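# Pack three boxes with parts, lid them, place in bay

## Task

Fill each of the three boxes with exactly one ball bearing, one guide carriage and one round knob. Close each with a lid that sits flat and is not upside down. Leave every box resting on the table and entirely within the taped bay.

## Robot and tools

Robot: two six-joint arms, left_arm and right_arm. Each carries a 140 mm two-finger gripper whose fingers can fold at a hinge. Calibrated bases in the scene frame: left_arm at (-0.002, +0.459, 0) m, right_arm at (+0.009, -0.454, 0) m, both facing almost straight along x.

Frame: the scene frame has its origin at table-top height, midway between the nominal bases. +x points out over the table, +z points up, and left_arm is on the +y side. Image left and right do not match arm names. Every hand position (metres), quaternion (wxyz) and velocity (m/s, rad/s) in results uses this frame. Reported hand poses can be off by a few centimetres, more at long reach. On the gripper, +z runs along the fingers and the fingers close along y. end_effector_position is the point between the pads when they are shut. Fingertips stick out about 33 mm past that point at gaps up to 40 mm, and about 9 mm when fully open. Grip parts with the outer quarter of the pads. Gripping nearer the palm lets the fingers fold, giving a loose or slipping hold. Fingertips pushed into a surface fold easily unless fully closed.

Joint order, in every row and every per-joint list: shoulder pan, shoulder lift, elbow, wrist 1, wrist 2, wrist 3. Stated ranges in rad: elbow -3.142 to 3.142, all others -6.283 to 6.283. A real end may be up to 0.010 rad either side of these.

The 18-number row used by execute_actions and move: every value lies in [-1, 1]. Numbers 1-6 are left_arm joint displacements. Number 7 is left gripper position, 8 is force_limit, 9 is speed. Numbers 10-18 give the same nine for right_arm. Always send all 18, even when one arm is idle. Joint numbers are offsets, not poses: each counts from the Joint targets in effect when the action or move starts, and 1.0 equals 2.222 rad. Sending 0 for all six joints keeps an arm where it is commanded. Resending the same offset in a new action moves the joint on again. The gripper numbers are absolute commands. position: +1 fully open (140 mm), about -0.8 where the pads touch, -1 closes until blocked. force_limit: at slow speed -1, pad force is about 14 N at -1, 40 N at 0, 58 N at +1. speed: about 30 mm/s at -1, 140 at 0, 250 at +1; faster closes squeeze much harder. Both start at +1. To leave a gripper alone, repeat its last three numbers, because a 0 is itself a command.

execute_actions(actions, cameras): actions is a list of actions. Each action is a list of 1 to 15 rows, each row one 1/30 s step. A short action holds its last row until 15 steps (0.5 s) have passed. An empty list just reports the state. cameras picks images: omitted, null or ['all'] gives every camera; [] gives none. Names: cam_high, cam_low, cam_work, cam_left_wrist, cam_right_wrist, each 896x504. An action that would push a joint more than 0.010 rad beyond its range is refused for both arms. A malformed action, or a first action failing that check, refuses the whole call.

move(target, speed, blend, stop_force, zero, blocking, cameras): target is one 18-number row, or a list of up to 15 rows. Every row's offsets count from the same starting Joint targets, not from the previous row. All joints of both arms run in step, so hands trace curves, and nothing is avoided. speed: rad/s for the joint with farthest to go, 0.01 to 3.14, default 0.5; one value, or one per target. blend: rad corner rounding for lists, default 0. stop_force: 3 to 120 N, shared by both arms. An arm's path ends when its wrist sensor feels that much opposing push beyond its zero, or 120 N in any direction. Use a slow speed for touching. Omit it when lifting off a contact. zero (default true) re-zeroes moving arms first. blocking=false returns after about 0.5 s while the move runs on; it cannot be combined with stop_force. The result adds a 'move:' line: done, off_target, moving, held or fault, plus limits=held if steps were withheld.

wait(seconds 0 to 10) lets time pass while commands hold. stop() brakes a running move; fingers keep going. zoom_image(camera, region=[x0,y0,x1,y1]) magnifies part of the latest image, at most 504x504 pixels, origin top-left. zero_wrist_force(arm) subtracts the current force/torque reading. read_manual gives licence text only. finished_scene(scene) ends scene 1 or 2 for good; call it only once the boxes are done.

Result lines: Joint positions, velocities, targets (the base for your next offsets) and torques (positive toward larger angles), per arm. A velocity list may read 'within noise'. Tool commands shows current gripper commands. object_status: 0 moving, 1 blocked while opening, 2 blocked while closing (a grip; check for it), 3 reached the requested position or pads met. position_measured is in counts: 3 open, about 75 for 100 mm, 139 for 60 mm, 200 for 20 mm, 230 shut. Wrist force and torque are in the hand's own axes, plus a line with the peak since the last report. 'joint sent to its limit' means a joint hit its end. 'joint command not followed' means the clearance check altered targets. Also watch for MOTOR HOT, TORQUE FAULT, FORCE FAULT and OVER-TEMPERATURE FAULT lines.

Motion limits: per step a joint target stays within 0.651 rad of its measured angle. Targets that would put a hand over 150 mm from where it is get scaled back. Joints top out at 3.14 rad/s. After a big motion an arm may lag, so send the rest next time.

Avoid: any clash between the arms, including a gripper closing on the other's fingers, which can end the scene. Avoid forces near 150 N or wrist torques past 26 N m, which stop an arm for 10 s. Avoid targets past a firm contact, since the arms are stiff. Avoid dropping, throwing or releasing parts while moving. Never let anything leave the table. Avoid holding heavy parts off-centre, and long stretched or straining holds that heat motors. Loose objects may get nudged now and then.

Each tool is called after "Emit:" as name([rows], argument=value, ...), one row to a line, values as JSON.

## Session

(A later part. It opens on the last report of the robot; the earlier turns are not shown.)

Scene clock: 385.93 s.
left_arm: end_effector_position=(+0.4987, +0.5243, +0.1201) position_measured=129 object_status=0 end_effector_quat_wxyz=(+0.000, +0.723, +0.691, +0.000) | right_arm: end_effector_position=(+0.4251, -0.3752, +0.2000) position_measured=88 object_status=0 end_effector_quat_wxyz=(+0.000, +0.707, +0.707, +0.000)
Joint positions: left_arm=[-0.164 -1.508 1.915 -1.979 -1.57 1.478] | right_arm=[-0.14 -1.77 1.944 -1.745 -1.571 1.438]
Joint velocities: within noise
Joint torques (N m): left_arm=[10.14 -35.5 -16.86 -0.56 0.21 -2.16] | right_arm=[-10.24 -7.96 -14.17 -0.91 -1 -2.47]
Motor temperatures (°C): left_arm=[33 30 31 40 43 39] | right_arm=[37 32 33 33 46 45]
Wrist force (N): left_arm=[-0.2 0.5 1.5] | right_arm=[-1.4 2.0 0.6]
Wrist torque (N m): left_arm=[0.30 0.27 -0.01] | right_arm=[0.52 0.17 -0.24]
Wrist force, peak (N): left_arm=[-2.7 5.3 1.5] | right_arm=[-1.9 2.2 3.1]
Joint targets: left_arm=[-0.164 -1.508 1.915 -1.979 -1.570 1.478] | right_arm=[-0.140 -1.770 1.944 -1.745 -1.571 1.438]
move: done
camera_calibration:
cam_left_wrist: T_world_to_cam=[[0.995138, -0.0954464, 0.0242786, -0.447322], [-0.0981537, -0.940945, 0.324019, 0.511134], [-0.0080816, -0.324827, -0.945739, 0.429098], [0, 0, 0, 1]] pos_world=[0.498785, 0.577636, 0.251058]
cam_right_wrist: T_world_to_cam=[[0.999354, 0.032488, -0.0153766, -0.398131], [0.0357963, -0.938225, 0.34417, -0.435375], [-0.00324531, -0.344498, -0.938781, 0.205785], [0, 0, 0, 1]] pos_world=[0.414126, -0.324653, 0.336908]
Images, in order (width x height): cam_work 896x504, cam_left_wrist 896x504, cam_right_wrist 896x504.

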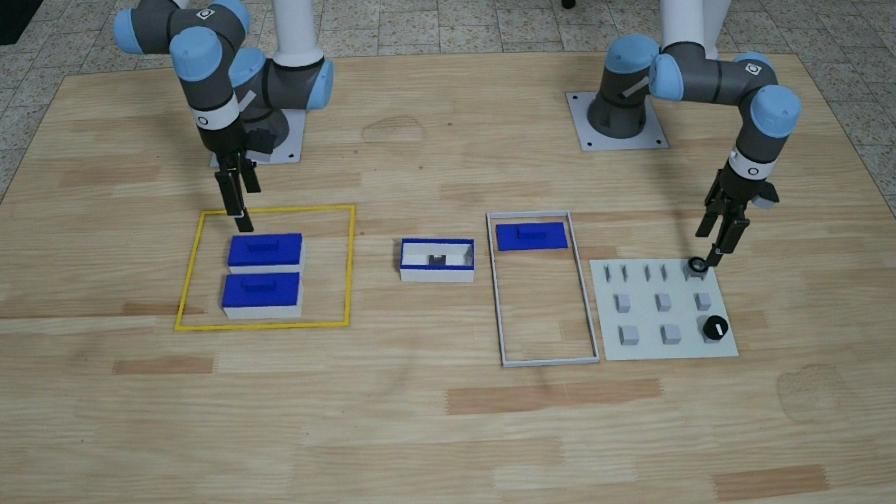

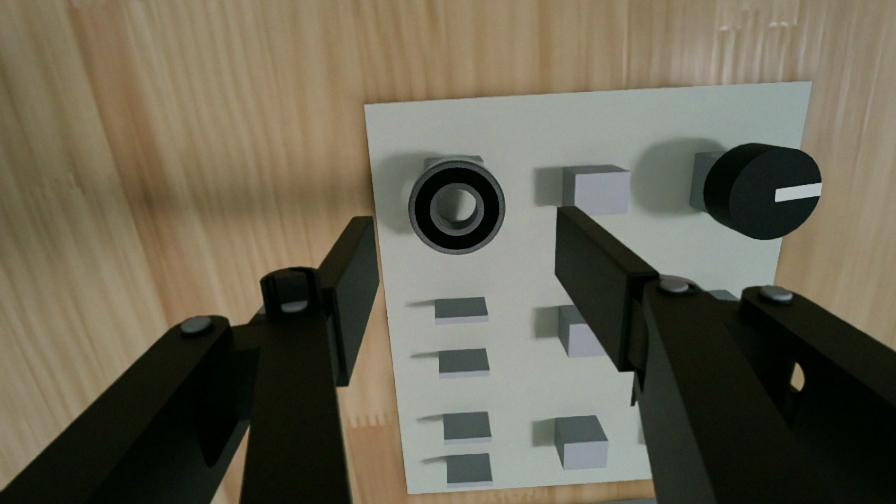

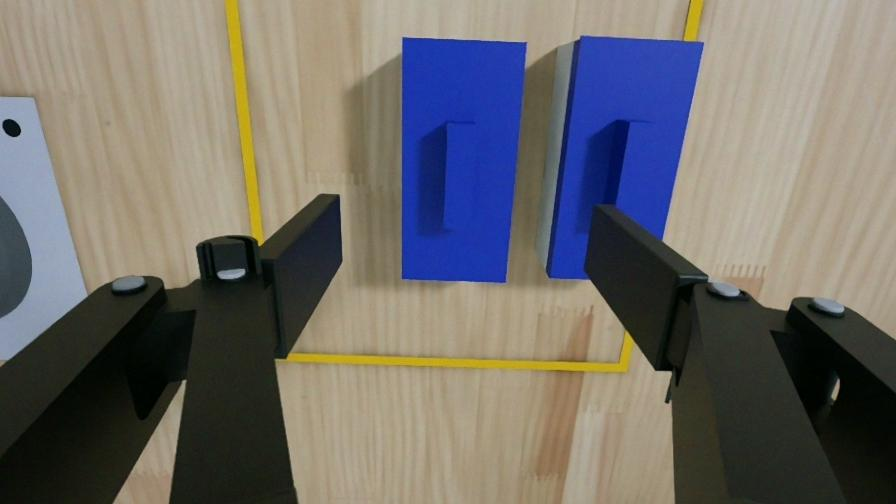

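Emit:
move([
  [0.0014,-0.0011,0.0017,0,0,0.0014,0,-0.2,-1,0,0,0,0,0,0,0.326,0,-1],
  [0.0014,0.0301,0.0422,-0.0717,0,0.0014,-1,-0.2,-1,0,0,0,0,0,0,0.326,0,-1],
  [0.0014,-0.0011,0.0017,0,0,0.0014,-1,-0.2,-1,0,0,0,0,0,0,0.326,0,-1],
  [-0.3754,0.1266,-0.1802,0.0541,0,-0.3553,-1,-0.2,-1,0,0,0,0,0,0,0.326,0,-1],
], speed=[0.2,0.2,0.2,0.7], cameras=["cam_left_wrist","cam_work"])

Emit:
zoom_image(camera="cam_left_wrist", region=[280, 80, 680, 480])

Scene clock: 394.30 s.
left_arm: end_effector_position=(+0.4579, +0.0231, +0.1397) position_measured=161 object_status=2 end_effector_quat_wxyz=(+0.000, +0.738, +0.675, +0.000) | right_arm: end_effector_position=(+0.4251, -0.3752, +0.2000) position_measured=88 object_status=3 end_effector_quat_wxyz=(+0.000, +0.707, +0.707, +0.000)
Joint positions: left_arm=[-0.998 -1.226 1.515 -1.859 -1.57 0.689] | right_arm=[-0.14 -1.77 1.944 -1.745 -1.571 1.438]
Joint velocities: within noise
Joint torques (N m): left_arm=[-9.68 -41.46 -29.56 -5.87 0.04 -1.81] | right_arm=[-12.25 -10.21 -27.51 -1.99 -0.88 -2.32]
Motor temperatures (°C): left_arm=[33 30 31 40 43 39] | right_arm=[37 32 33 33 46 45]
Wrist force (N): left_arm=[0.1 0.3 2.3] | right_arm=[-1.5 2.1 0.5]
Wrist torque (N m): left_arm=[0.29 0.25 0.04] | right_arm=[0.54 0.20 -0.24]
Wrist force, peak (N): left_arm=[-5.2 -2.0 2.5] | right_arm=[-1.6 2.3 0.5]
Joint targets: left_arm=[-0.998 -1.226 1.515 -1.859 -1.570 0.689] | right_arm=[-0.140 -1.770 1.944 -1.745 -1.571 1.438]
move: done
camera_calibration:
cam_left_wrist: T_world_to_cam=[[0.989881, -0.139911, 0.0236882, -0.45152], [-0.140009, -0.93579, 0.323565, 0.0483211], [-0.0231032, -0.323607, -0.945909, 0.291458], [0, 0, 0, 1]] pos_world=[0.46045, 0.0763638, 0.270754]
Images, in order (width x height): cam_work 896x504, cam_left_wrist 896x504.

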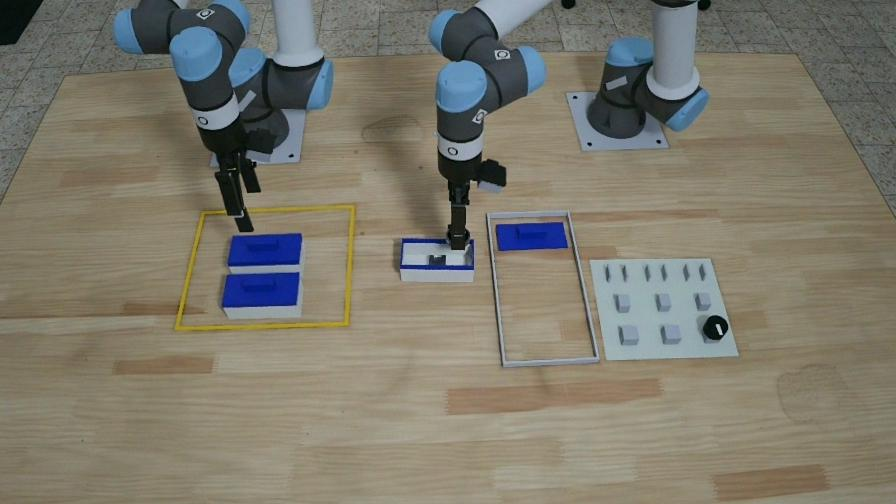

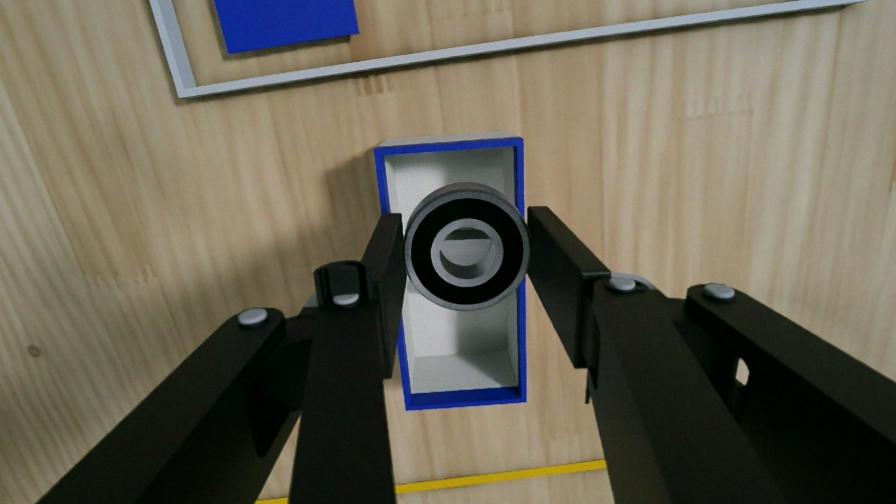

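Scaled by 1.260 from the camera's 896x504 image, which has a finer 1280x720 frame.

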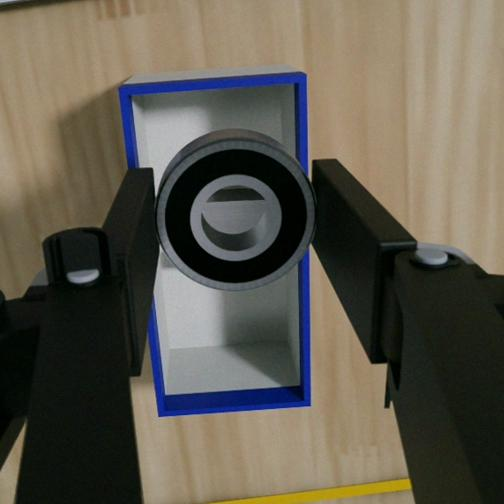

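Emit:
move(target=[-0.0007,0.011,0.0327,-0.0441,0,-0.0093,-1,-0.2,-1,0,0,0,0,0,0,0.326,0,-1], speed=0.15, cameras=["cam_left_wrist"])

Emit:
zoom_image(camera="cam_left_wrist", region=[340, 130, 590, 330])

Emit:
move(target=[0,0.0303,0.0375,-0.0678,0,0,-1,-0.2,-1,0,0,0,0,0,0,0.326,0,-1], speed=0.05, stop_force=5, cameras=["cam_left_wrist"])

Scene clock: 398.93 s.
left_arm: end_effector_position=(+0.4557, +0.0244, +0.1002) position_measured=161 object_status=2 end_effector_quat_wxyz=(+0.000, +0.731, +0.682, +0.000) | right_arm: end_effector_position=(+0.4251, -0.3752, +0.2000) position_measured=88 object_status=3 end_effector_quat_wxyz=(+0.000, +0.707, +0.707, +0.000)
Joint positions: left_arm=[-1 -1.202 1.588 -1.957 -1.57 0.668] | right_arm=[-0.14 -1.77 1.944 -1.745 -1.571 1.438]
Joint velocities: within noise
Joint torques (N m): left_arm=[-7.98 -50.34 -33.17 -0.54 0.01 2.29] | right_arm=[-10.36 -10.38 -33.83 -2.72 -0.76 -2.48]
Motor temperatures (°C): left_arm=[33 30 31 40 43 39] | right_arm=[37 32 33 33 46 45]
Wrist force (N): left_arm=[-0.3 0.3 2.6] | right_arm=[-1.4 2.2 0.7]
Wrist torque (N m): left_arm=[0.30 0.29 0.01] | right_arm=[0.56 0.16 -0.24]
Wrist force, peak (N): left_arm=[-0.1 0.2 3.7] | right_arm=[-1.6 2.2 0.7]
Joint targets: left_arm=[-1.000 -1.202 1.588 -1.957 -1.570 0.668] | right_arm=[-0.140 -1.770 1.944 -1.745 -1.571 1.438]
move: done
camera_calibration:
cam_left_wrist: T_world_to_cam=[[0.992398, -0.120647, 0.0242872, -0.449923], [-0.12198, -0.938109, 0.324149, 0.0537713], [-0.0163236, -0.324648, -0.945694, 0.251413], [0, 0, 0, 1]] pos_world=[0.457166, 0.077782, 0.231258]
Images, in order (width x height): cam_left_wrist 896x504.

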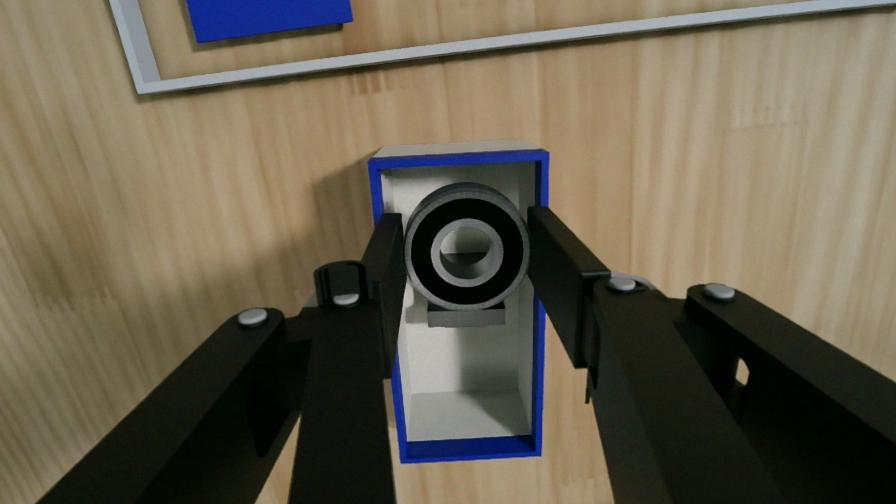

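Scaled by 2.016 from the camera's 896x504 image, which has a finer 1280x720 frame.

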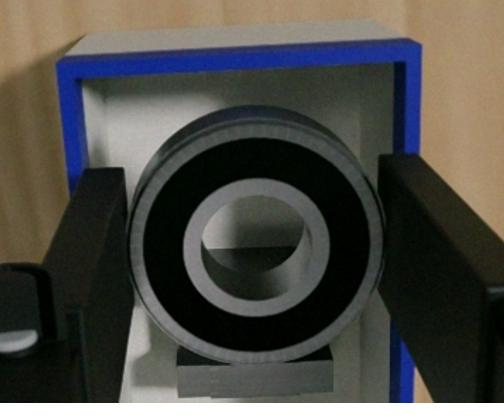

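Scene clock: 400.67 s.
left_arm: end_effector_position=(+0.4561, +0.0238, +0.0874) position_measured=161 object_status=2 end_effector_quat_wxyz=(+0.000, +0.731, +0.682, +0.000) | right_arm: end_effector_position=(+0.4251, -0.3752, +0.2000) position_measured=88 object_status=3 end_effector_quat_wxyz=(+0.000, +0.707, +0.707, +0.000)
Joint positions: left_arm=[-1 -1.189 1.604 -1.986 -1.57 0.668] | right_arm=[-0.14 -1.77 1.944 -1.745 -1.571 1.438]
Joint velocities: within noise
Joint torques (N m): left_arm=[-3.85 -51.42 -32.51 -5.8 -0.03 2.23] | right_arm=[-9.9 -9.12 -38.08 -3.28 -1.03 -2.36]
Motor temperatures (°C): left_arm=[33 30 31 40 43 39] | right_arm=[37 32 33 33 46 45]
Wrist force (N): left_arm=[-0.2 0.3 2.8] | right_arm=[-1.7 2.1 0.6]
Wrist torque (N m): left_arm=[0.30 0.27 0.02] | right_arm=[0.55 0.24 -0.24]
Wrist force, peak (N): left_arm=[2.1 0.2 -10.3] | right_arm=[-1.4 2.4 0.6]
Joint targets: left_arm=[-1.000 -1.189 1.604 -1.986 -1.570 0.668] | right_arm=[-0.140 -1.770 1.944 -1.745 -1.571 1.438]
move: contact (left_arm); left_arm: the wrist 1 is farthest, 0.121 rad from its target
camera_calibration:
cam_left_wrist: T_world_to_cam=[[0.992361, -0.12093, 0.0244025, -0.450068], [-0.122283, -0.938031, 0.32426, 0.0575127], [-0.0163224, -0.324767, -0.945653, 0.23912], [0, 0, 0, 1]] pos_world=[0.457566, 0.0771804, 0.218458]
Images, in order (width x height): cam_left_wrist 896x504.

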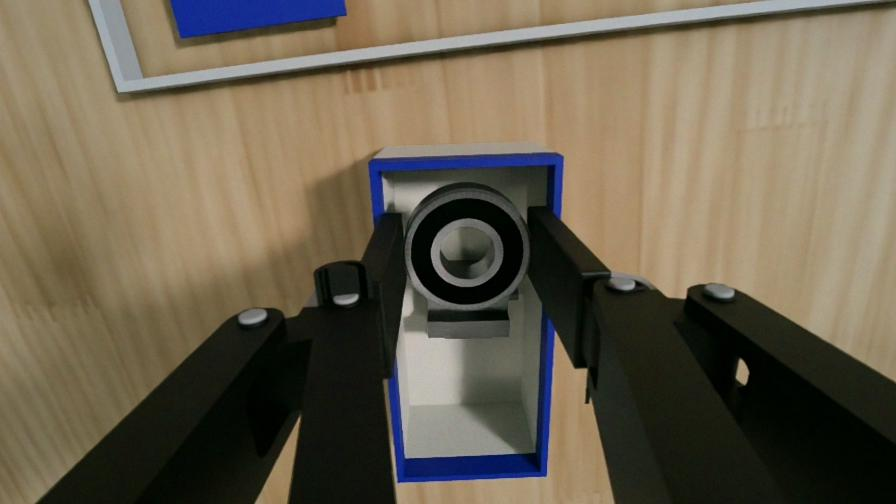

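Emit:
move(target=[0.0009,-0.0028,-0.0052,0.0081,0,0.0009,-1,-0.2,-1,0,0,0,0,0,0,0.326,0,-1], speed=0.1, cameras=["cam_left_wrist"])

Emit:
move(target=[0,0.0282,0.0342,-0.0623,0,0,-1,-0.2,-1,0,0,0,0,0,0,0.326,0,-1], speed=0.05, stop_force=5, cameras=["cam_left_wrist"])

Scene clock: 402.90 s.
left_arm: end_effector_position=(+0.4571, +0.0245, +0.0950) position_measured=161 object_status=2 end_effector_quat_wxyz=(+0.000, +0.731, +0.682, +0.000) | right_arm: end_effector_position=(+0.4251, -0.3752, +0.2000) position_measured=88 object_status=3 end_effector_quat_wxyz=(+0.000, +0.707, +0.707, +0.000)
Joint positions: left_arm=[-0.998 -1.195 1.592 -1.968 -1.57 0.67] | right_arm=[-0.14 -1.77 1.944 -1.745 -1.571 1.438]
Joint velocities: within noise
Joint torques (N m): left_arm=[7.72 -40.25 -18.42 -4.77 0 2.11] | right_arm=[-11.43 -10.07 -36.15 -3.4 -0.97 -2.24]
Motor temperatures (°C): left_arm=[33 30 31 40 43 39] | right_arm=[37 32 33 33 46 45]
Wrist force (N): left_arm=[-0.2 0.2 2.8] | right_arm=[-1.6 1.9 0.7]
Wrist torque (N m): left_arm=[0.29 0.28 0.02] | right_arm=[0.51 0.21 -0.24]
Wrist force, peak (N): left_arm=[-0.2 0.5 3.0] | right_arm=[-1.6 2.4 0.6]
Joint targets: left_arm=[-0.998 -1.195 1.593 -1.968 -1.570 0.670] | right_arm=[-0.140 -1.770 1.944 -1.745 -1.571 1.438]
move: done
camera_calibration:
cam_left_wrist: T_world_to_cam=[[0.992372, -0.120868, 0.02426, -0.451139], [-0.12218, -0.938081, 0.324155, 0.0558084], [-0.0164222, -0.324647, -0.945693, 0.246595], [0, 0, 0, 1]] pos_world=[0.458566, 0.0778807, 0.226057]
Images, in order (width x height): cam_left_wrist 896x504.

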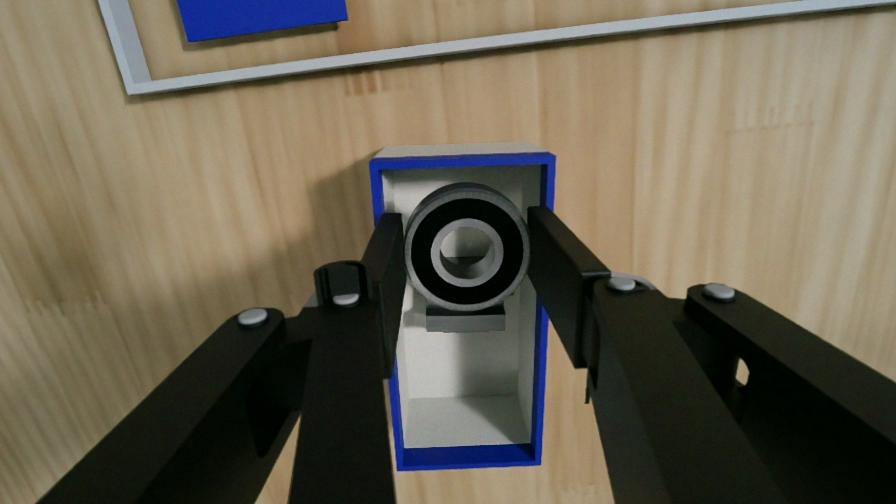

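Scene clock: 406.77 s.
left_arm: end_effector_position=(+0.4572, +0.0244, +0.0397) position_measured=161 object_status=2 end_effector_quat_wxyz=(+0.000, +0.731, +0.682, +0.000) | right_arm: end_effector_position=(+0.4251, -0.3752, +0.2000) position_measured=88 object_status=3 end_effector_quat_wxyz=(+0.000, +0.707, +0.707, +0.000)
Joint positions: left_arm=[-0.998 -1.137 1.663 -2.097 -1.57 0.67] | right_arm=[-0.14 -1.77 1.944 -1.745 -1.571 1.438]
Joint velocities: within noise
Joint torques (N m): left_arm=[-8.62 -52.15 -31.33 -5.74 0 -1.7] | right_arm=[-10.12 -11.77 -36.85 -4.15 -0.78 -2.4]
Motor temperatures (°C): left_arm=[33 30 31 40 43 39] | right_arm=[37 32 33 33 46 45]
Wrist force (N): left_arm=[-0.3 0.3 2.8] | right_arm=[-1.6 2.1 0.8]
Wrist torque (N m): left_arm=[0.31 0.31 0.02] | right_arm=[0.55 0.20 -0.24]
Wrist force, peak (N): left_arm=[1.7 -1.3 -19.6] | right_arm=[-1.7 2.2 0.5]
Joint targets: left_arm=[-0.998 -1.137 1.663 -2.097 -1.570 0.670] | right_arm=[-0.140 -1.770 1.944 -1.745 -1.571 1.438]
move: contact (left_arm)
camera_calibration:
cam_left_wrist: T_world_to_cam=[[0.99237, -0.120911, 0.0241444, -0.449897], [-0.122186, -0.938137, 0.32399, 0.0735939], [-0.0165231, -0.324467, -0.945753, 0.194277], [0, 0, 0, 1]] pos_world=[0.458666, 0.0776803, 0.170757]
Images, in order (width x height): cam_left_wrist 896x504.

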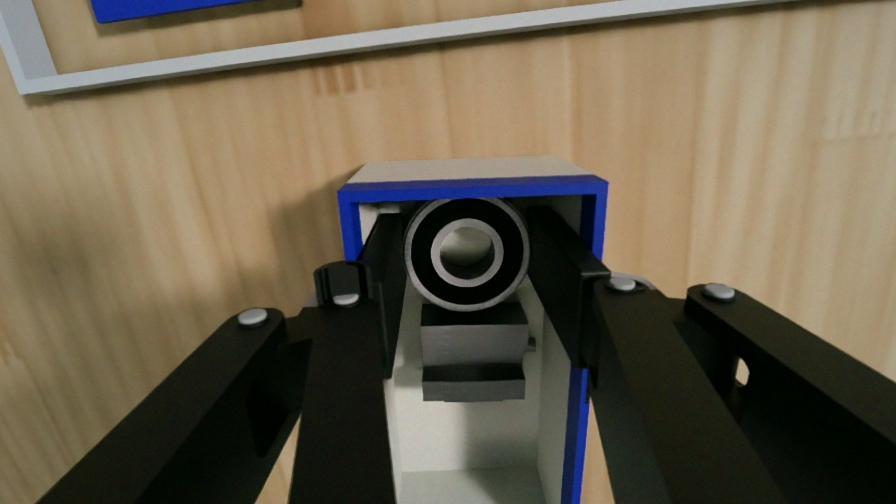

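Emit:
move([
  [0,0,0,0,0,0,-0.2225,-0.2,-1,0,0,0,0,0,0,0.326,0,-1],
  [0,-0.0391,-0.0564,0.0956,0,0,-0.2225,-0.2,-1,0,0,0,0,0,0,0.326,0,-1],
], speed=0.15, cameras=["cam_left_wrist"])

Scene clock: 409.70 s.
left_arm: end_effector_position=(+0.4571, +0.0246, +0.1297) position_measured=157 object_status=3 end_effector_quat_wxyz=(+0.000, +0.731, +0.682, +0.000) | right_arm: end_effector_position=(+0.4251, -0.3752, +0.2000) position_measured=88 object_status=3 end_effector_quat_wxyz=(+0.000, +0.707, +0.707, +0.000)
Joint positions: left_arm=[-0.998 -1.224 1.538 -1.885 -1.57 0.67] | right_arm=[-0.14 -1.77 1.944 -1.745 -1.571 1.438]
Joint velocities: within noise
Joint torques (N m): left_arm=[-8.5 -32.62 -17.63 -5.7 -0.13 -1.78] | right_arm=[-10.08 -11.76 -37.22 -4.04 -1.04 -2.4]
Motor temperatures (°C): left_arm=[33 30 31 40 43 39] | right_arm=[37 32 33 33 46 45]
Wrist force (N): left_arm=[0.0 0.3 1.3] | right_arm=[-1.5 1.8 0.6]
Wrist torque (N m): left_arm=[0.29 0.25 0.02] | right_arm=[0.49 0.19 -0.24]
Wrist force, peak (N): left_arm=[-0.2 0.2 3.5] | right_arm=[-1.4 2.4 0.7]
Joint targets: left_arm=[-0.998 -1.223 1.538 -1.885 -1.570 0.670] | right_arm=[-0.140 -1.770 1.944 -1.745 -1.571 1.438]
move: done
camera_calibration:
cam_left_wrist: T_world_to_cam=[[0.992369, -0.120913, 0.0241452, -0.451946], [-0.122188, -0.938137, 0.323989, 0.0446113], [-0.0165231, -0.324467, -0.945753, 0.279458], [0, 0, 0, 1]] pos_world=[0.458566, 0.0778803, 0.260757]
Images, in order (width x height): cam_left_wrist 896x504.

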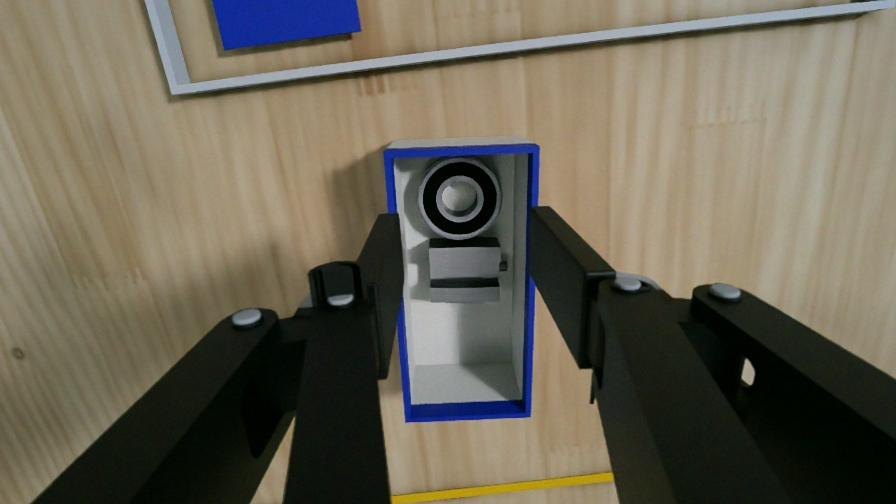

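Emit:
move(target=[0.387,0.0188,-0.0392,0.02,0,0.3752,0,-0.2,-0.5,0,0,0,0,0,0,0.326,0,-1], speed=0.8, cameras=["cam_left_wrist"])

Emit:
zoom_image(camera="cam_left_wrist", region=[230, 80, 700, 420])

Scene clock: 412.47 s.
left_arm: end_effector_position=(+0.6483, +0.5204, +0.1403) position_measured=129 object_status=3 end_effector_quat_wxyz=(+0.000, +0.722, +0.691, +0.000) | right_arm: end_effector_position=(+0.4251, -0.3752, +0.2000) position_measured=88 object_status=3 end_effector_quat_wxyz=(+0.000, +0.707, +0.707, +0.000)
Joint positions: left_arm=[-0.138 -1.182 1.451 -1.84 -1.57 1.504] | right_arm=[-0.14 -1.77 1.944 -1.745 -1.571 1.438]
Joint velocities: within noise
Joint torques (N m): left_arm=[8 -52.18 -17.97 -5.75 0.01 2.18] | right_arm=[-10.73 -12.29 -37.53 -4.33 -1.01 -2.45]
Motor temperatures (°C): left_arm=[33 30 31 40 43 39] | right_arm=[37 32 33 33 46 45]
Wrist force (N): left_arm=[0.2 0.5 1.4] | right_arm=[-1.5 2.0 0.6]
Wrist torque (N m): left_arm=[0.32 0.23 0.04] | right_arm=[0.53 0.19 -0.24]
Wrist force, peak (N): left_arm=[5.2 0.3 1.2] | right_arm=[-1.8 2.1 0.6]
Joint targets: left_arm=[-0.138 -1.182 1.451 -1.841 -1.570 1.504] | right_arm=[-0.140 -1.770 1.944 -1.745 -1.571 1.438]
move: done
camera_calibration:
cam_left_wrist: T_world_to_cam=[[0.995209, -0.0947178, 0.0242335, -0.597512], [-0.0974501, -0.941018, 0.32402, 0.51516], [-0.00788623, -0.324829, -0.94574, 0.448114], [0, 0, 0, 1]] pos_world=[0.648386, 0.57374, 0.271357]
Images, in order (width x height): cam_left_wrist 896x504.

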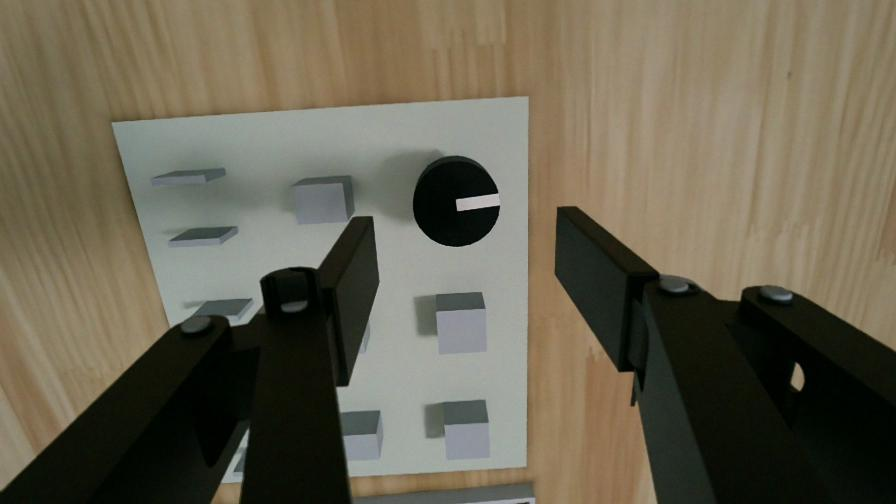

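Scaled by 1.072 from the camera's 896x504 image, which has a finer 1280x720 frame.

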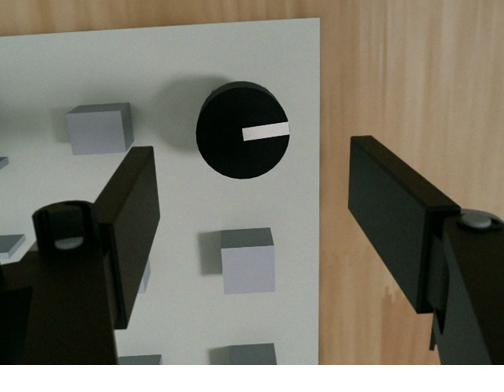

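Emit:
move([
  [0.0012,0,0,0,0,0.0012,0,-0.2,-1,0,0,0,0,0,0,0.326,0,-1],
  [0.0012,0.0248,0.0466,-0.0708,0,0.0012,-1,-0.2,-1,0,0,0,0,0,0,0.326,0,-1],
  [0.0012,0,0,0,0,0.0012,-1,-0.2,-1,0,0,0,0,0,0,0.326,0,-1],
  [-0.4228,0.0448,-0.0537,0.0094,0,-0.4085,-1,-0.2,-1,0,0,0,0,0,0,0.326,0,-1],
], speed=[0.2,0.2,0.2,0.7], cameras=["cam_left_wrist"])

Scene clock: 420.53 s.
left_arm: end_effector_position=(+0.4520, -0.0640, +0.1297) position_measured=166 object_status=2 end_effector_quat_wxyz=(+0.000, +0.733, +0.680, +0.000) | right_arm: end_effector_position=(+0.4251, -0.3752, +0.2000) position_measured=88 object_status=3 end_effector_quat_wxyz=(+0.000, +0.707, +0.707, +0.000)
Joint positions: left_arm=[-1.077 -1.082 1.332 -1.82 -1.57 0.597] | right_arm=[-0.14 -1.77 1.944 -1.745 -1.571 1.438]
Joint velocities: within noise
Joint torques (N m): left_arm=[-9.18 -56.85 -18.01 -3.2 -0.16 -1.87] | right_arm=[-10.75 -12.83 -35.92 -4.28 -0.79 -2.29]
Motor temperatures (°C): left_arm=[33 30 31 40 43 39] | right_arm=[37 32 33 33 46 45]
Wrist force (N): left_arm=[-0.3 0.2 1.6] | right_arm=[-1.6 2.0 0.5]
Wrist torque (N m): left_arm=[0.27 0.34 0.01] | right_arm=[0.53 0.21 -0.24]
Wrist force, peak (N): left_arm=[-4.6 -3.1 1.7] | right_arm=[-1.7 2.3 0.7]
Joint targets: left_arm=[-1.078 -1.082 1.332 -1.820 -1.570 0.596] | right_arm=[-0.140 -1.770 1.944 -1.745 -1.571 1.438]
move: done
camera_calibration:
cam_left_wrist: T_world_to_cam=[[0.991678, -0.126515, 0.0238396, -0.457562], [-0.127393, -0.937582, 0.323591, -0.0366549], [-0.0185876, -0.323935, -0.945897, 0.251598], [0, 0, 0, 1]] pos_world=[0.453762, -0.0107543, 0.260755]
Images, in order (width x height): cam_left_wrist 896x504.

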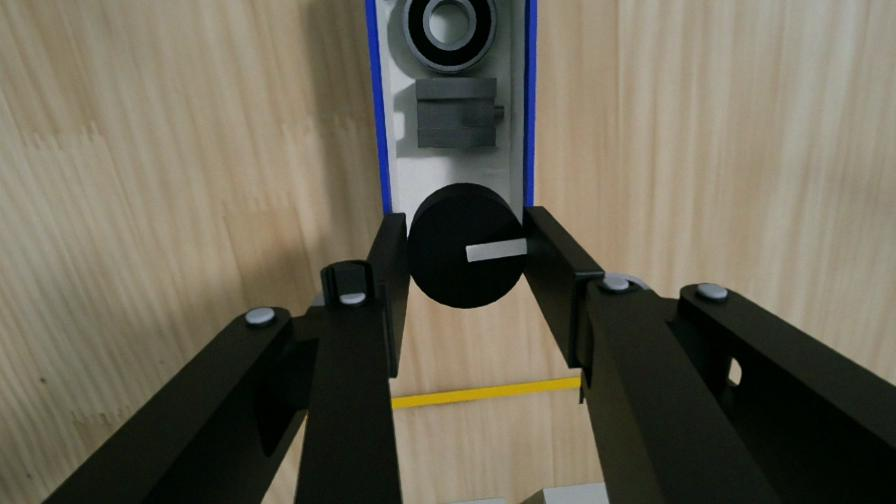

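Emit:
move([
  [0,0.0123,0.0284,-0.0411,0,0,-1,-0.2,-1,0,0,0,0,0,0,0.326,0,-1],
  [0,0.0316,0.056,-0.088,0,0,-1,-0.2,-1,0,0,0,0,0,0,0.326,0,-1],
], speed=[0.06,0.05], stop_force=5, cameras=["cam_left_wrist"])

Scene clock: 426.47 s.
left_arm: end_effector_position=(+0.4521, -0.0646, +0.0503) position_measured=166 object_status=2 end_effector_quat_wxyz=(+0.000, +0.733, +0.680, +0.000) | right_arm: end_effector_position=(+0.4251, -0.3752, +0.2000) position_measured=88 object_status=3 end_effector_quat_wxyz=(+0.000, +0.707, +0.707, +0.000)
Joint positions: left_arm=[-1.078 -1.018 1.447 -1.999 -1.57 0.596] | right_arm=[-0.14 -1.77 1.944 -1.745 -1.571 1.438]
Joint velocities: within noise
Joint torques (N m): left_arm=[-9.68 -56.82 -31.28 -5.56 -0.03 -1.84] | right_arm=[-9.87 -14.95 -35.19 -4.53 -0.84 -2.14]
Motor temperatures (°C): left_arm=[33 30 31 40 43 39] | right_arm=[37 32 33 33 46 45]
Wrist force (N): left_arm=[-0.5 0.4 0.4] | right_arm=[-1.3 2.1 0.6]
Wrist torque (N m): left_arm=[0.34 0.31 0.00] | right_arm=[0.56 0.16 -0.24]
Wrist force, peak (N): left_arm=[2.9 -1.4 -23.0] | right_arm=[-1.4 2.4 0.6]
Joint targets: left_arm=[-1.078 -1.018 1.447 -1.999 -1.570 0.596] | right_arm=[-0.140 -1.770 1.944 -1.745 -1.571 1.438]
move: contact (left_arm); path passed 1 of 2 targets; left_arm: the wrist 1 is farthest, 0.016 rad from its target
camera_calibration:
cam_left_wrist: T_world_to_cam=[[0.991674, -0.126428, 0.0244495, -0.455927], [-0.127494, -0.937313, 0.324328, -0.0114093], [-0.0180873, -0.324745, -0.945629, 0.176085], [0, 0, 0, 1]] pos_world=[0.453861, -0.0111531, 0.181359]
Images, in order (width x height): cam_left_wrist 896x504.

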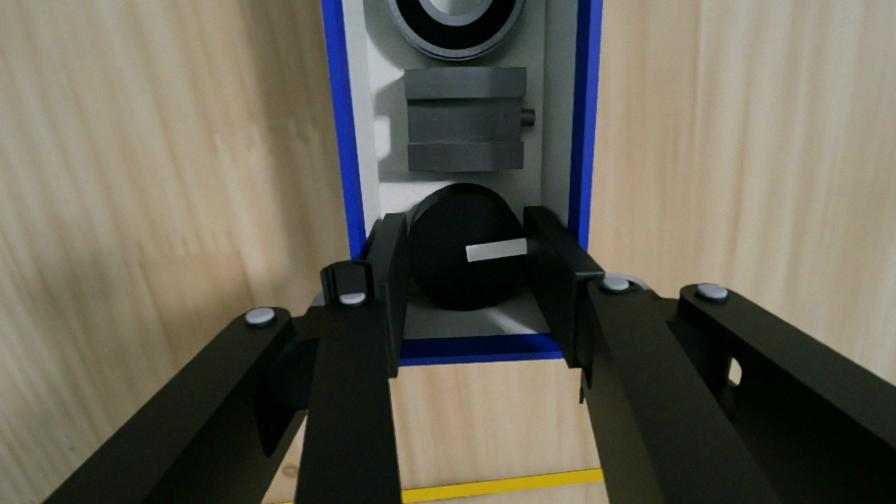

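Emit:
move([
  [0,0,0,0,0,0,-0.245,-0.2,-1,0,0,0,0,0,0,0.326,0,-1],
  [0,-0.0288,-0.0518,0.0806,0,0,-0.245,-0.2,-1,0,0,0,0,0,0,0.326,0,-1],
  [0.0685,-0.2611,0.24,0.0207,0,0.0572,-0.166,-0.2,-0.5,0,0,0,0,0,0,0.326,0,-1],
], speed=[0.15,0.15,0.7], cameras=["cam_left_wrist","cam_high"])

Emit:
zoom_image(camera="cam_left_wrist", region=[230, 80, 700, 480])

Emit:
zoom_image(camera="cam_high", region=[370, 210, 500, 330])

Scene clock: 432.17 s.
left_arm: end_effector_position=(+0.3846, +0.1880, +0.1303) position_measured=150 object_status=3 end_effector_quat_wxyz=(+0.001, +0.725, +0.689, +0.000) | right_arm: end_effector_position=(+0.4251, -0.3752, +0.2000) position_measured=88 object_status=3 end_effector_quat_wxyz=(+0.000, +0.707, +0.707, +0.000)
Joint positions: left_arm=[-0.925 -1.599 1.98 -1.953 -1.57 0.723] | right_arm=[-0.14 -1.77 1.944 -1.745 -1.571 1.438]
Joint velocities: within noise
Joint torques (N m): left_arm=[-10.19 -31.55 -17.43 -0.54 -0.08 -2.17] | right_arm=[-10.62 -16.31 -34.8 -4.29 -0.88 -2.37]
Motor temperatures (°C): left_arm=[33 30 31 40 43 39] | right_arm=[37 32 33 33 46 45]
Wrist force (N): left_arm=[-0.2 0.3 1.4] | right_arm=[-1.5 2.1 0.5]
Wrist torque (N m): left_arm=[0.30 0.29 0.00] | right_arm=[0.54 0.19 -0.24]
Wrist force, peak (N): left_arm=[-3.4 0.4 1.9] | right_arm=[-1.6 2.2 0.7]
Joint targets: left_arm=[-0.925 -1.599 1.980 -1.953 -1.570 0.723] | right_arm=[-0.140 -1.770 1.944 -1.745 -1.571 1.438]
move: done
camera_calibration:
cam_left_wrist: T_world_to_cam=[[0.994527, -0.101438, 0.025013, -0.364814], [-0.104049, -0.940014, 0.324881, 0.182148], [-0.0094427, -0.325705, -0.945424, 0.32939], [0, 0, 0, 1]] pos_world=[0.38488, 0.2415, 0.261362]
Images, in order (width x height): cam_high 896x504, cam_left_wrist 896x504.

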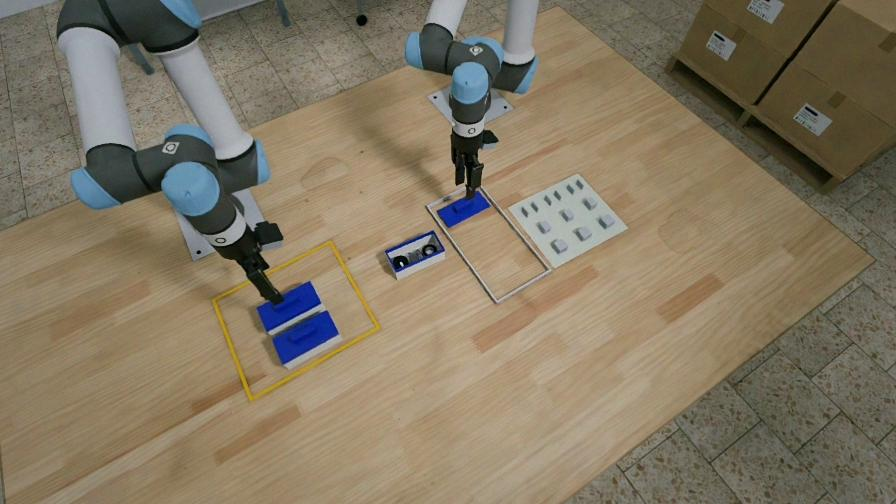

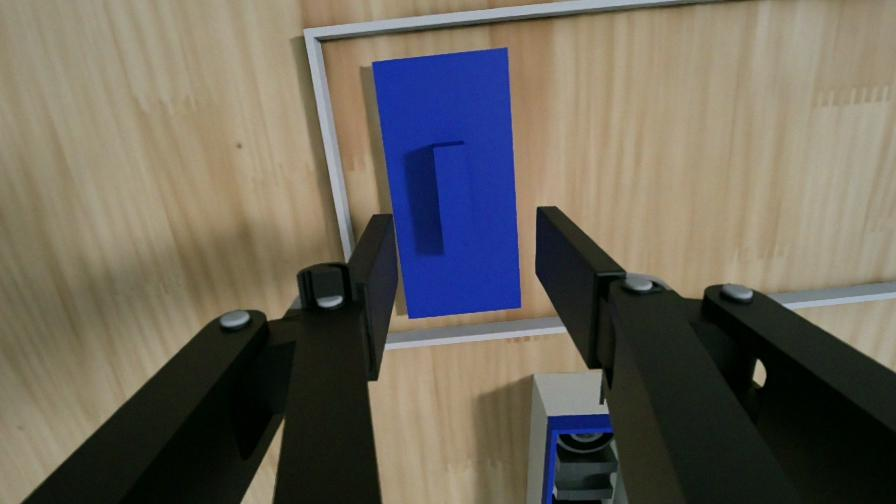

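Scaled by 1.072 from the camera's 896x504 image, which has a finer 1280x720 frame.

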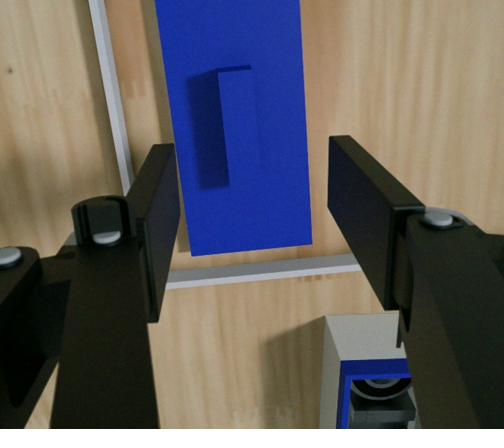

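Scaled by 3.877 from the camera's 896x504 image, which has a finer 1280x720 frame.

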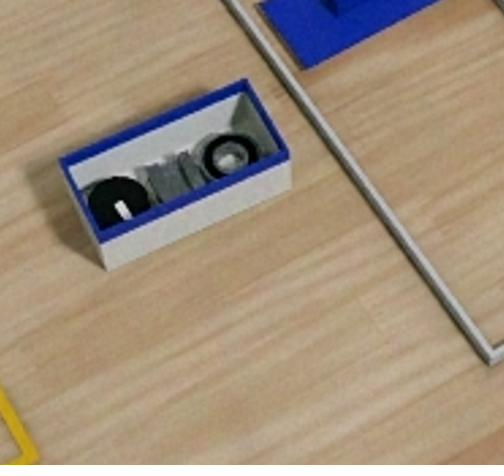

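Emit:
move([
  [-0.0023,0.0015,-0.0009,0,0,-0.0186,-0.166,-0.1,-1,0,0,0,0,0,0,0.326,0,-1],
  [-0.0023,0.0483,0.0581,-0.1059,0,-0.0186,-1,-0.1,-1,0,0,0,0,0,0,0.326,0,-1],
  [-0.0023,0.0015,-0.0009,0,0,-0.0186,-1,-0.1,-1,0,0,0,0,0,0,0.326,0,-1],
], speed=0.2, cameras=["cam_left_wrist"])

Scene clock: 438.93 s.
left_arm: end_effector_position=(+0.3837, +0.1854, +0.1298) position_measured=207 object_status=2 end_effector_quat_wxyz=(+0.000, +0.712, +0.702, +0.000) | right_arm: end_effector_position=(+0.4251, -0.3752, +0.2000) position_measured=88 object_status=3 end_effector_quat_wxyz=(+0.000, +0.707, +0.707, +0.000)
Joint positions: left_arm=[-0.93 -1.595 1.978 -1.953 -1.57 0.682] | right_arm=[-0.14 -1.77 1.944 -1.745 -1.571 1.438]
Joint velocities: within noise
Joint torques (N m): left_arm=[8.41 -15.7 -18.86 -4.83 -0.09 -2.02] | right_arm=[-10.2 -15.68 -32.42 -4.37 -0.81 -2.19]
Motor temperatures (°C): left_arm=[33 30 31 40 43 39] | right_arm=[37 32 33 33 46 45]
Wrist force (N): left_arm=[-0.3 0.2 2.0] | right_arm=[-1.6 2.0 0.5]
Wrist torque (N m): left_arm=[0.30 0.29 0.00] | right_arm=[0.52 0.21 -0.24]
Wrist force, peak (N): left_arm=[0.0 0.0 2.9] | right_arm=[-1.7 2.3 0.5]
Joint targets: left_arm=[-0.930 -1.595 1.978 -1.953 -1.570 0.682] | right_arm=[-0.140 -1.770 1.944 -1.745 -1.571 1.438]
move: done
camera_calibration:
cam_left_wrist: T_world_to_cam=[[0.997566, -0.065393, 0.0241952, -0.371973], [-0.0697064, -0.943451, 0.324101, 0.167319], [0.0016331, -0.324998, -0.945713, 0.323655], [0, 0, 0, 1]] pos_world=[0.382202, 0.23872, 0.260857]
Images, in order (width x height): cam_left_wrist 896x504.

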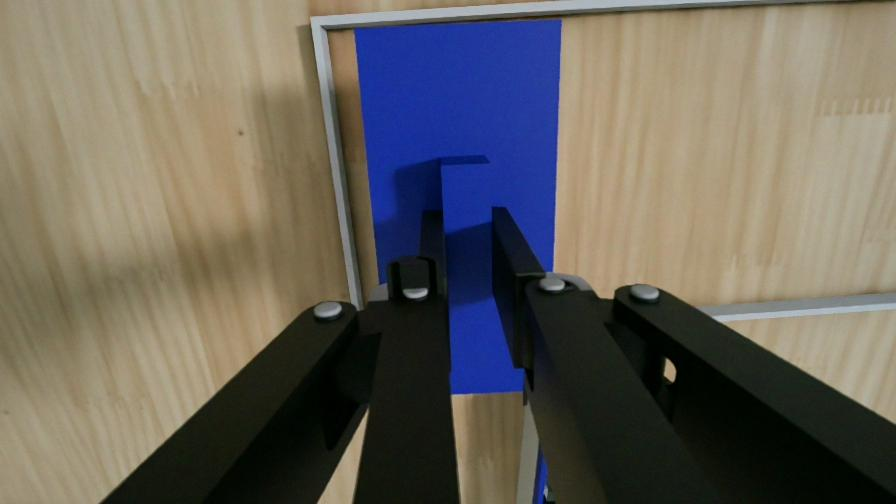

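Emit:
move(target=[-0.0504,0.2086,-0.2436,0.0346,0,-0.0248,-1,-0.1,-1,0,0,0,0,0,0,0.326,0,-1], speed=0.4, cameras=["cam_left_wrist"])

Emit:
zoom_image(camera="cam_left_wrist", region=[320, 0, 620, 300])

Scene clock: 442.50 s.
left_arm: end_effector_position=(+0.4570, -0.0271, +0.1184) position_measured=207 object_status=2 end_effector_quat_wxyz=(+0.000, +0.732, +0.681, +0.000) | right_arm: end_effector_position=(+0.4251, -0.3752, +0.2000) position_measured=88 object_status=3 end_effector_quat_wxyz=(+0.000, +0.707, +0.707, +0.000)
Joint positions: left_arm=[-1.043 -1.132 1.437 -1.876 -1.57 0.627] | right_arm=[-0.14 -1.77 1.944 -1.745 -1.571 1.438]
Joint velocities: within noise
Joint torques (N m): left_arm=[9.6 -37.51 -34.36 -5.91 0.01 2.41] | right_arm=[-9.81 -17.76 -31.74 -4.19 -1.02 -2.05]
Motor temperatures (°C): left_arm=[33 30 31 40 43 39] | right_arm=[37 32 33 33 46 45]
Wrist force (N): left_arm=[-0.6 0.3 2.2] | right_arm=[-1.5 2.1 0.6]
Wrist torque (N m): left_arm=[0.27 0.38 0.00] | right_arm=[0.54 0.19 -0.24]
Wrist force, peak (N): left_arm=[-2.8 0.6 2.6] | right_arm=[-1.4 2.4 0.7]
Joint targets: left_arm=[-1.042 -1.132 1.437 -1.876 -1.570 0.627] | right_arm=[-0.140 -1.770 1.944 -1.745 -1.571 1.438]
move: done
camera_calibration:
cam_left_wrist: T_world_to_cam=[[0.992222, -0.122023, 0.024619, -0.457832], [-0.123381, -0.937787, 0.32455, 0.000275641], [-0.016515, -0.325063, -0.945548, 0.251894], [0, 0, 0, 1]] pos_world=[0.458465, 0.026274, 0.24936]
Images, in order (width x height): cam_left_wrist 896x504.

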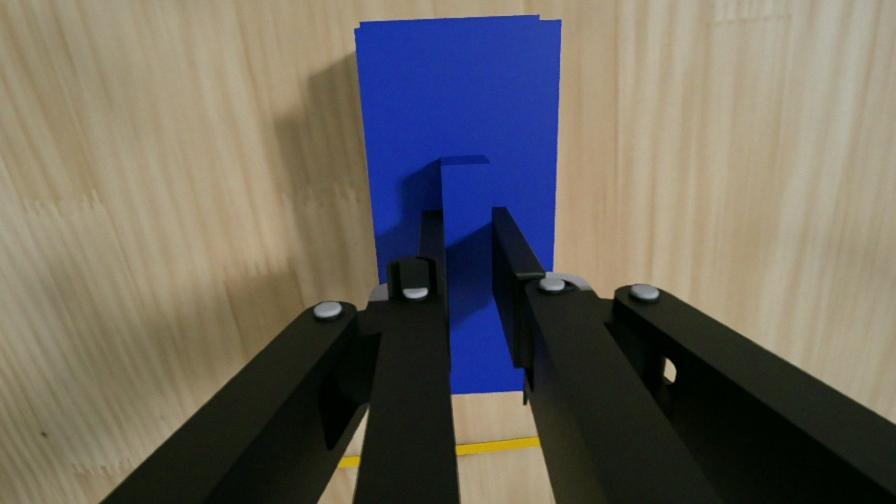

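Scaled by 1.680 from the camera's 896x504 image, which has a finer 1280x720 frame.

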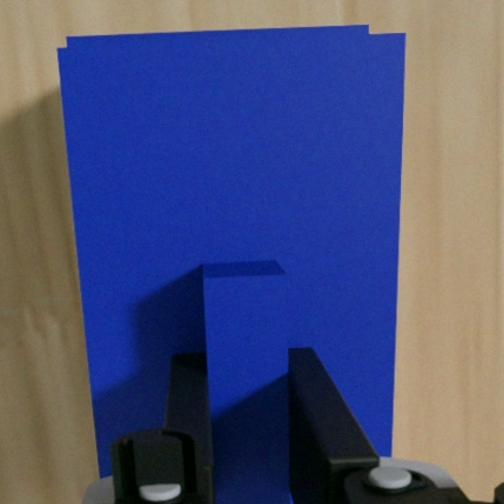

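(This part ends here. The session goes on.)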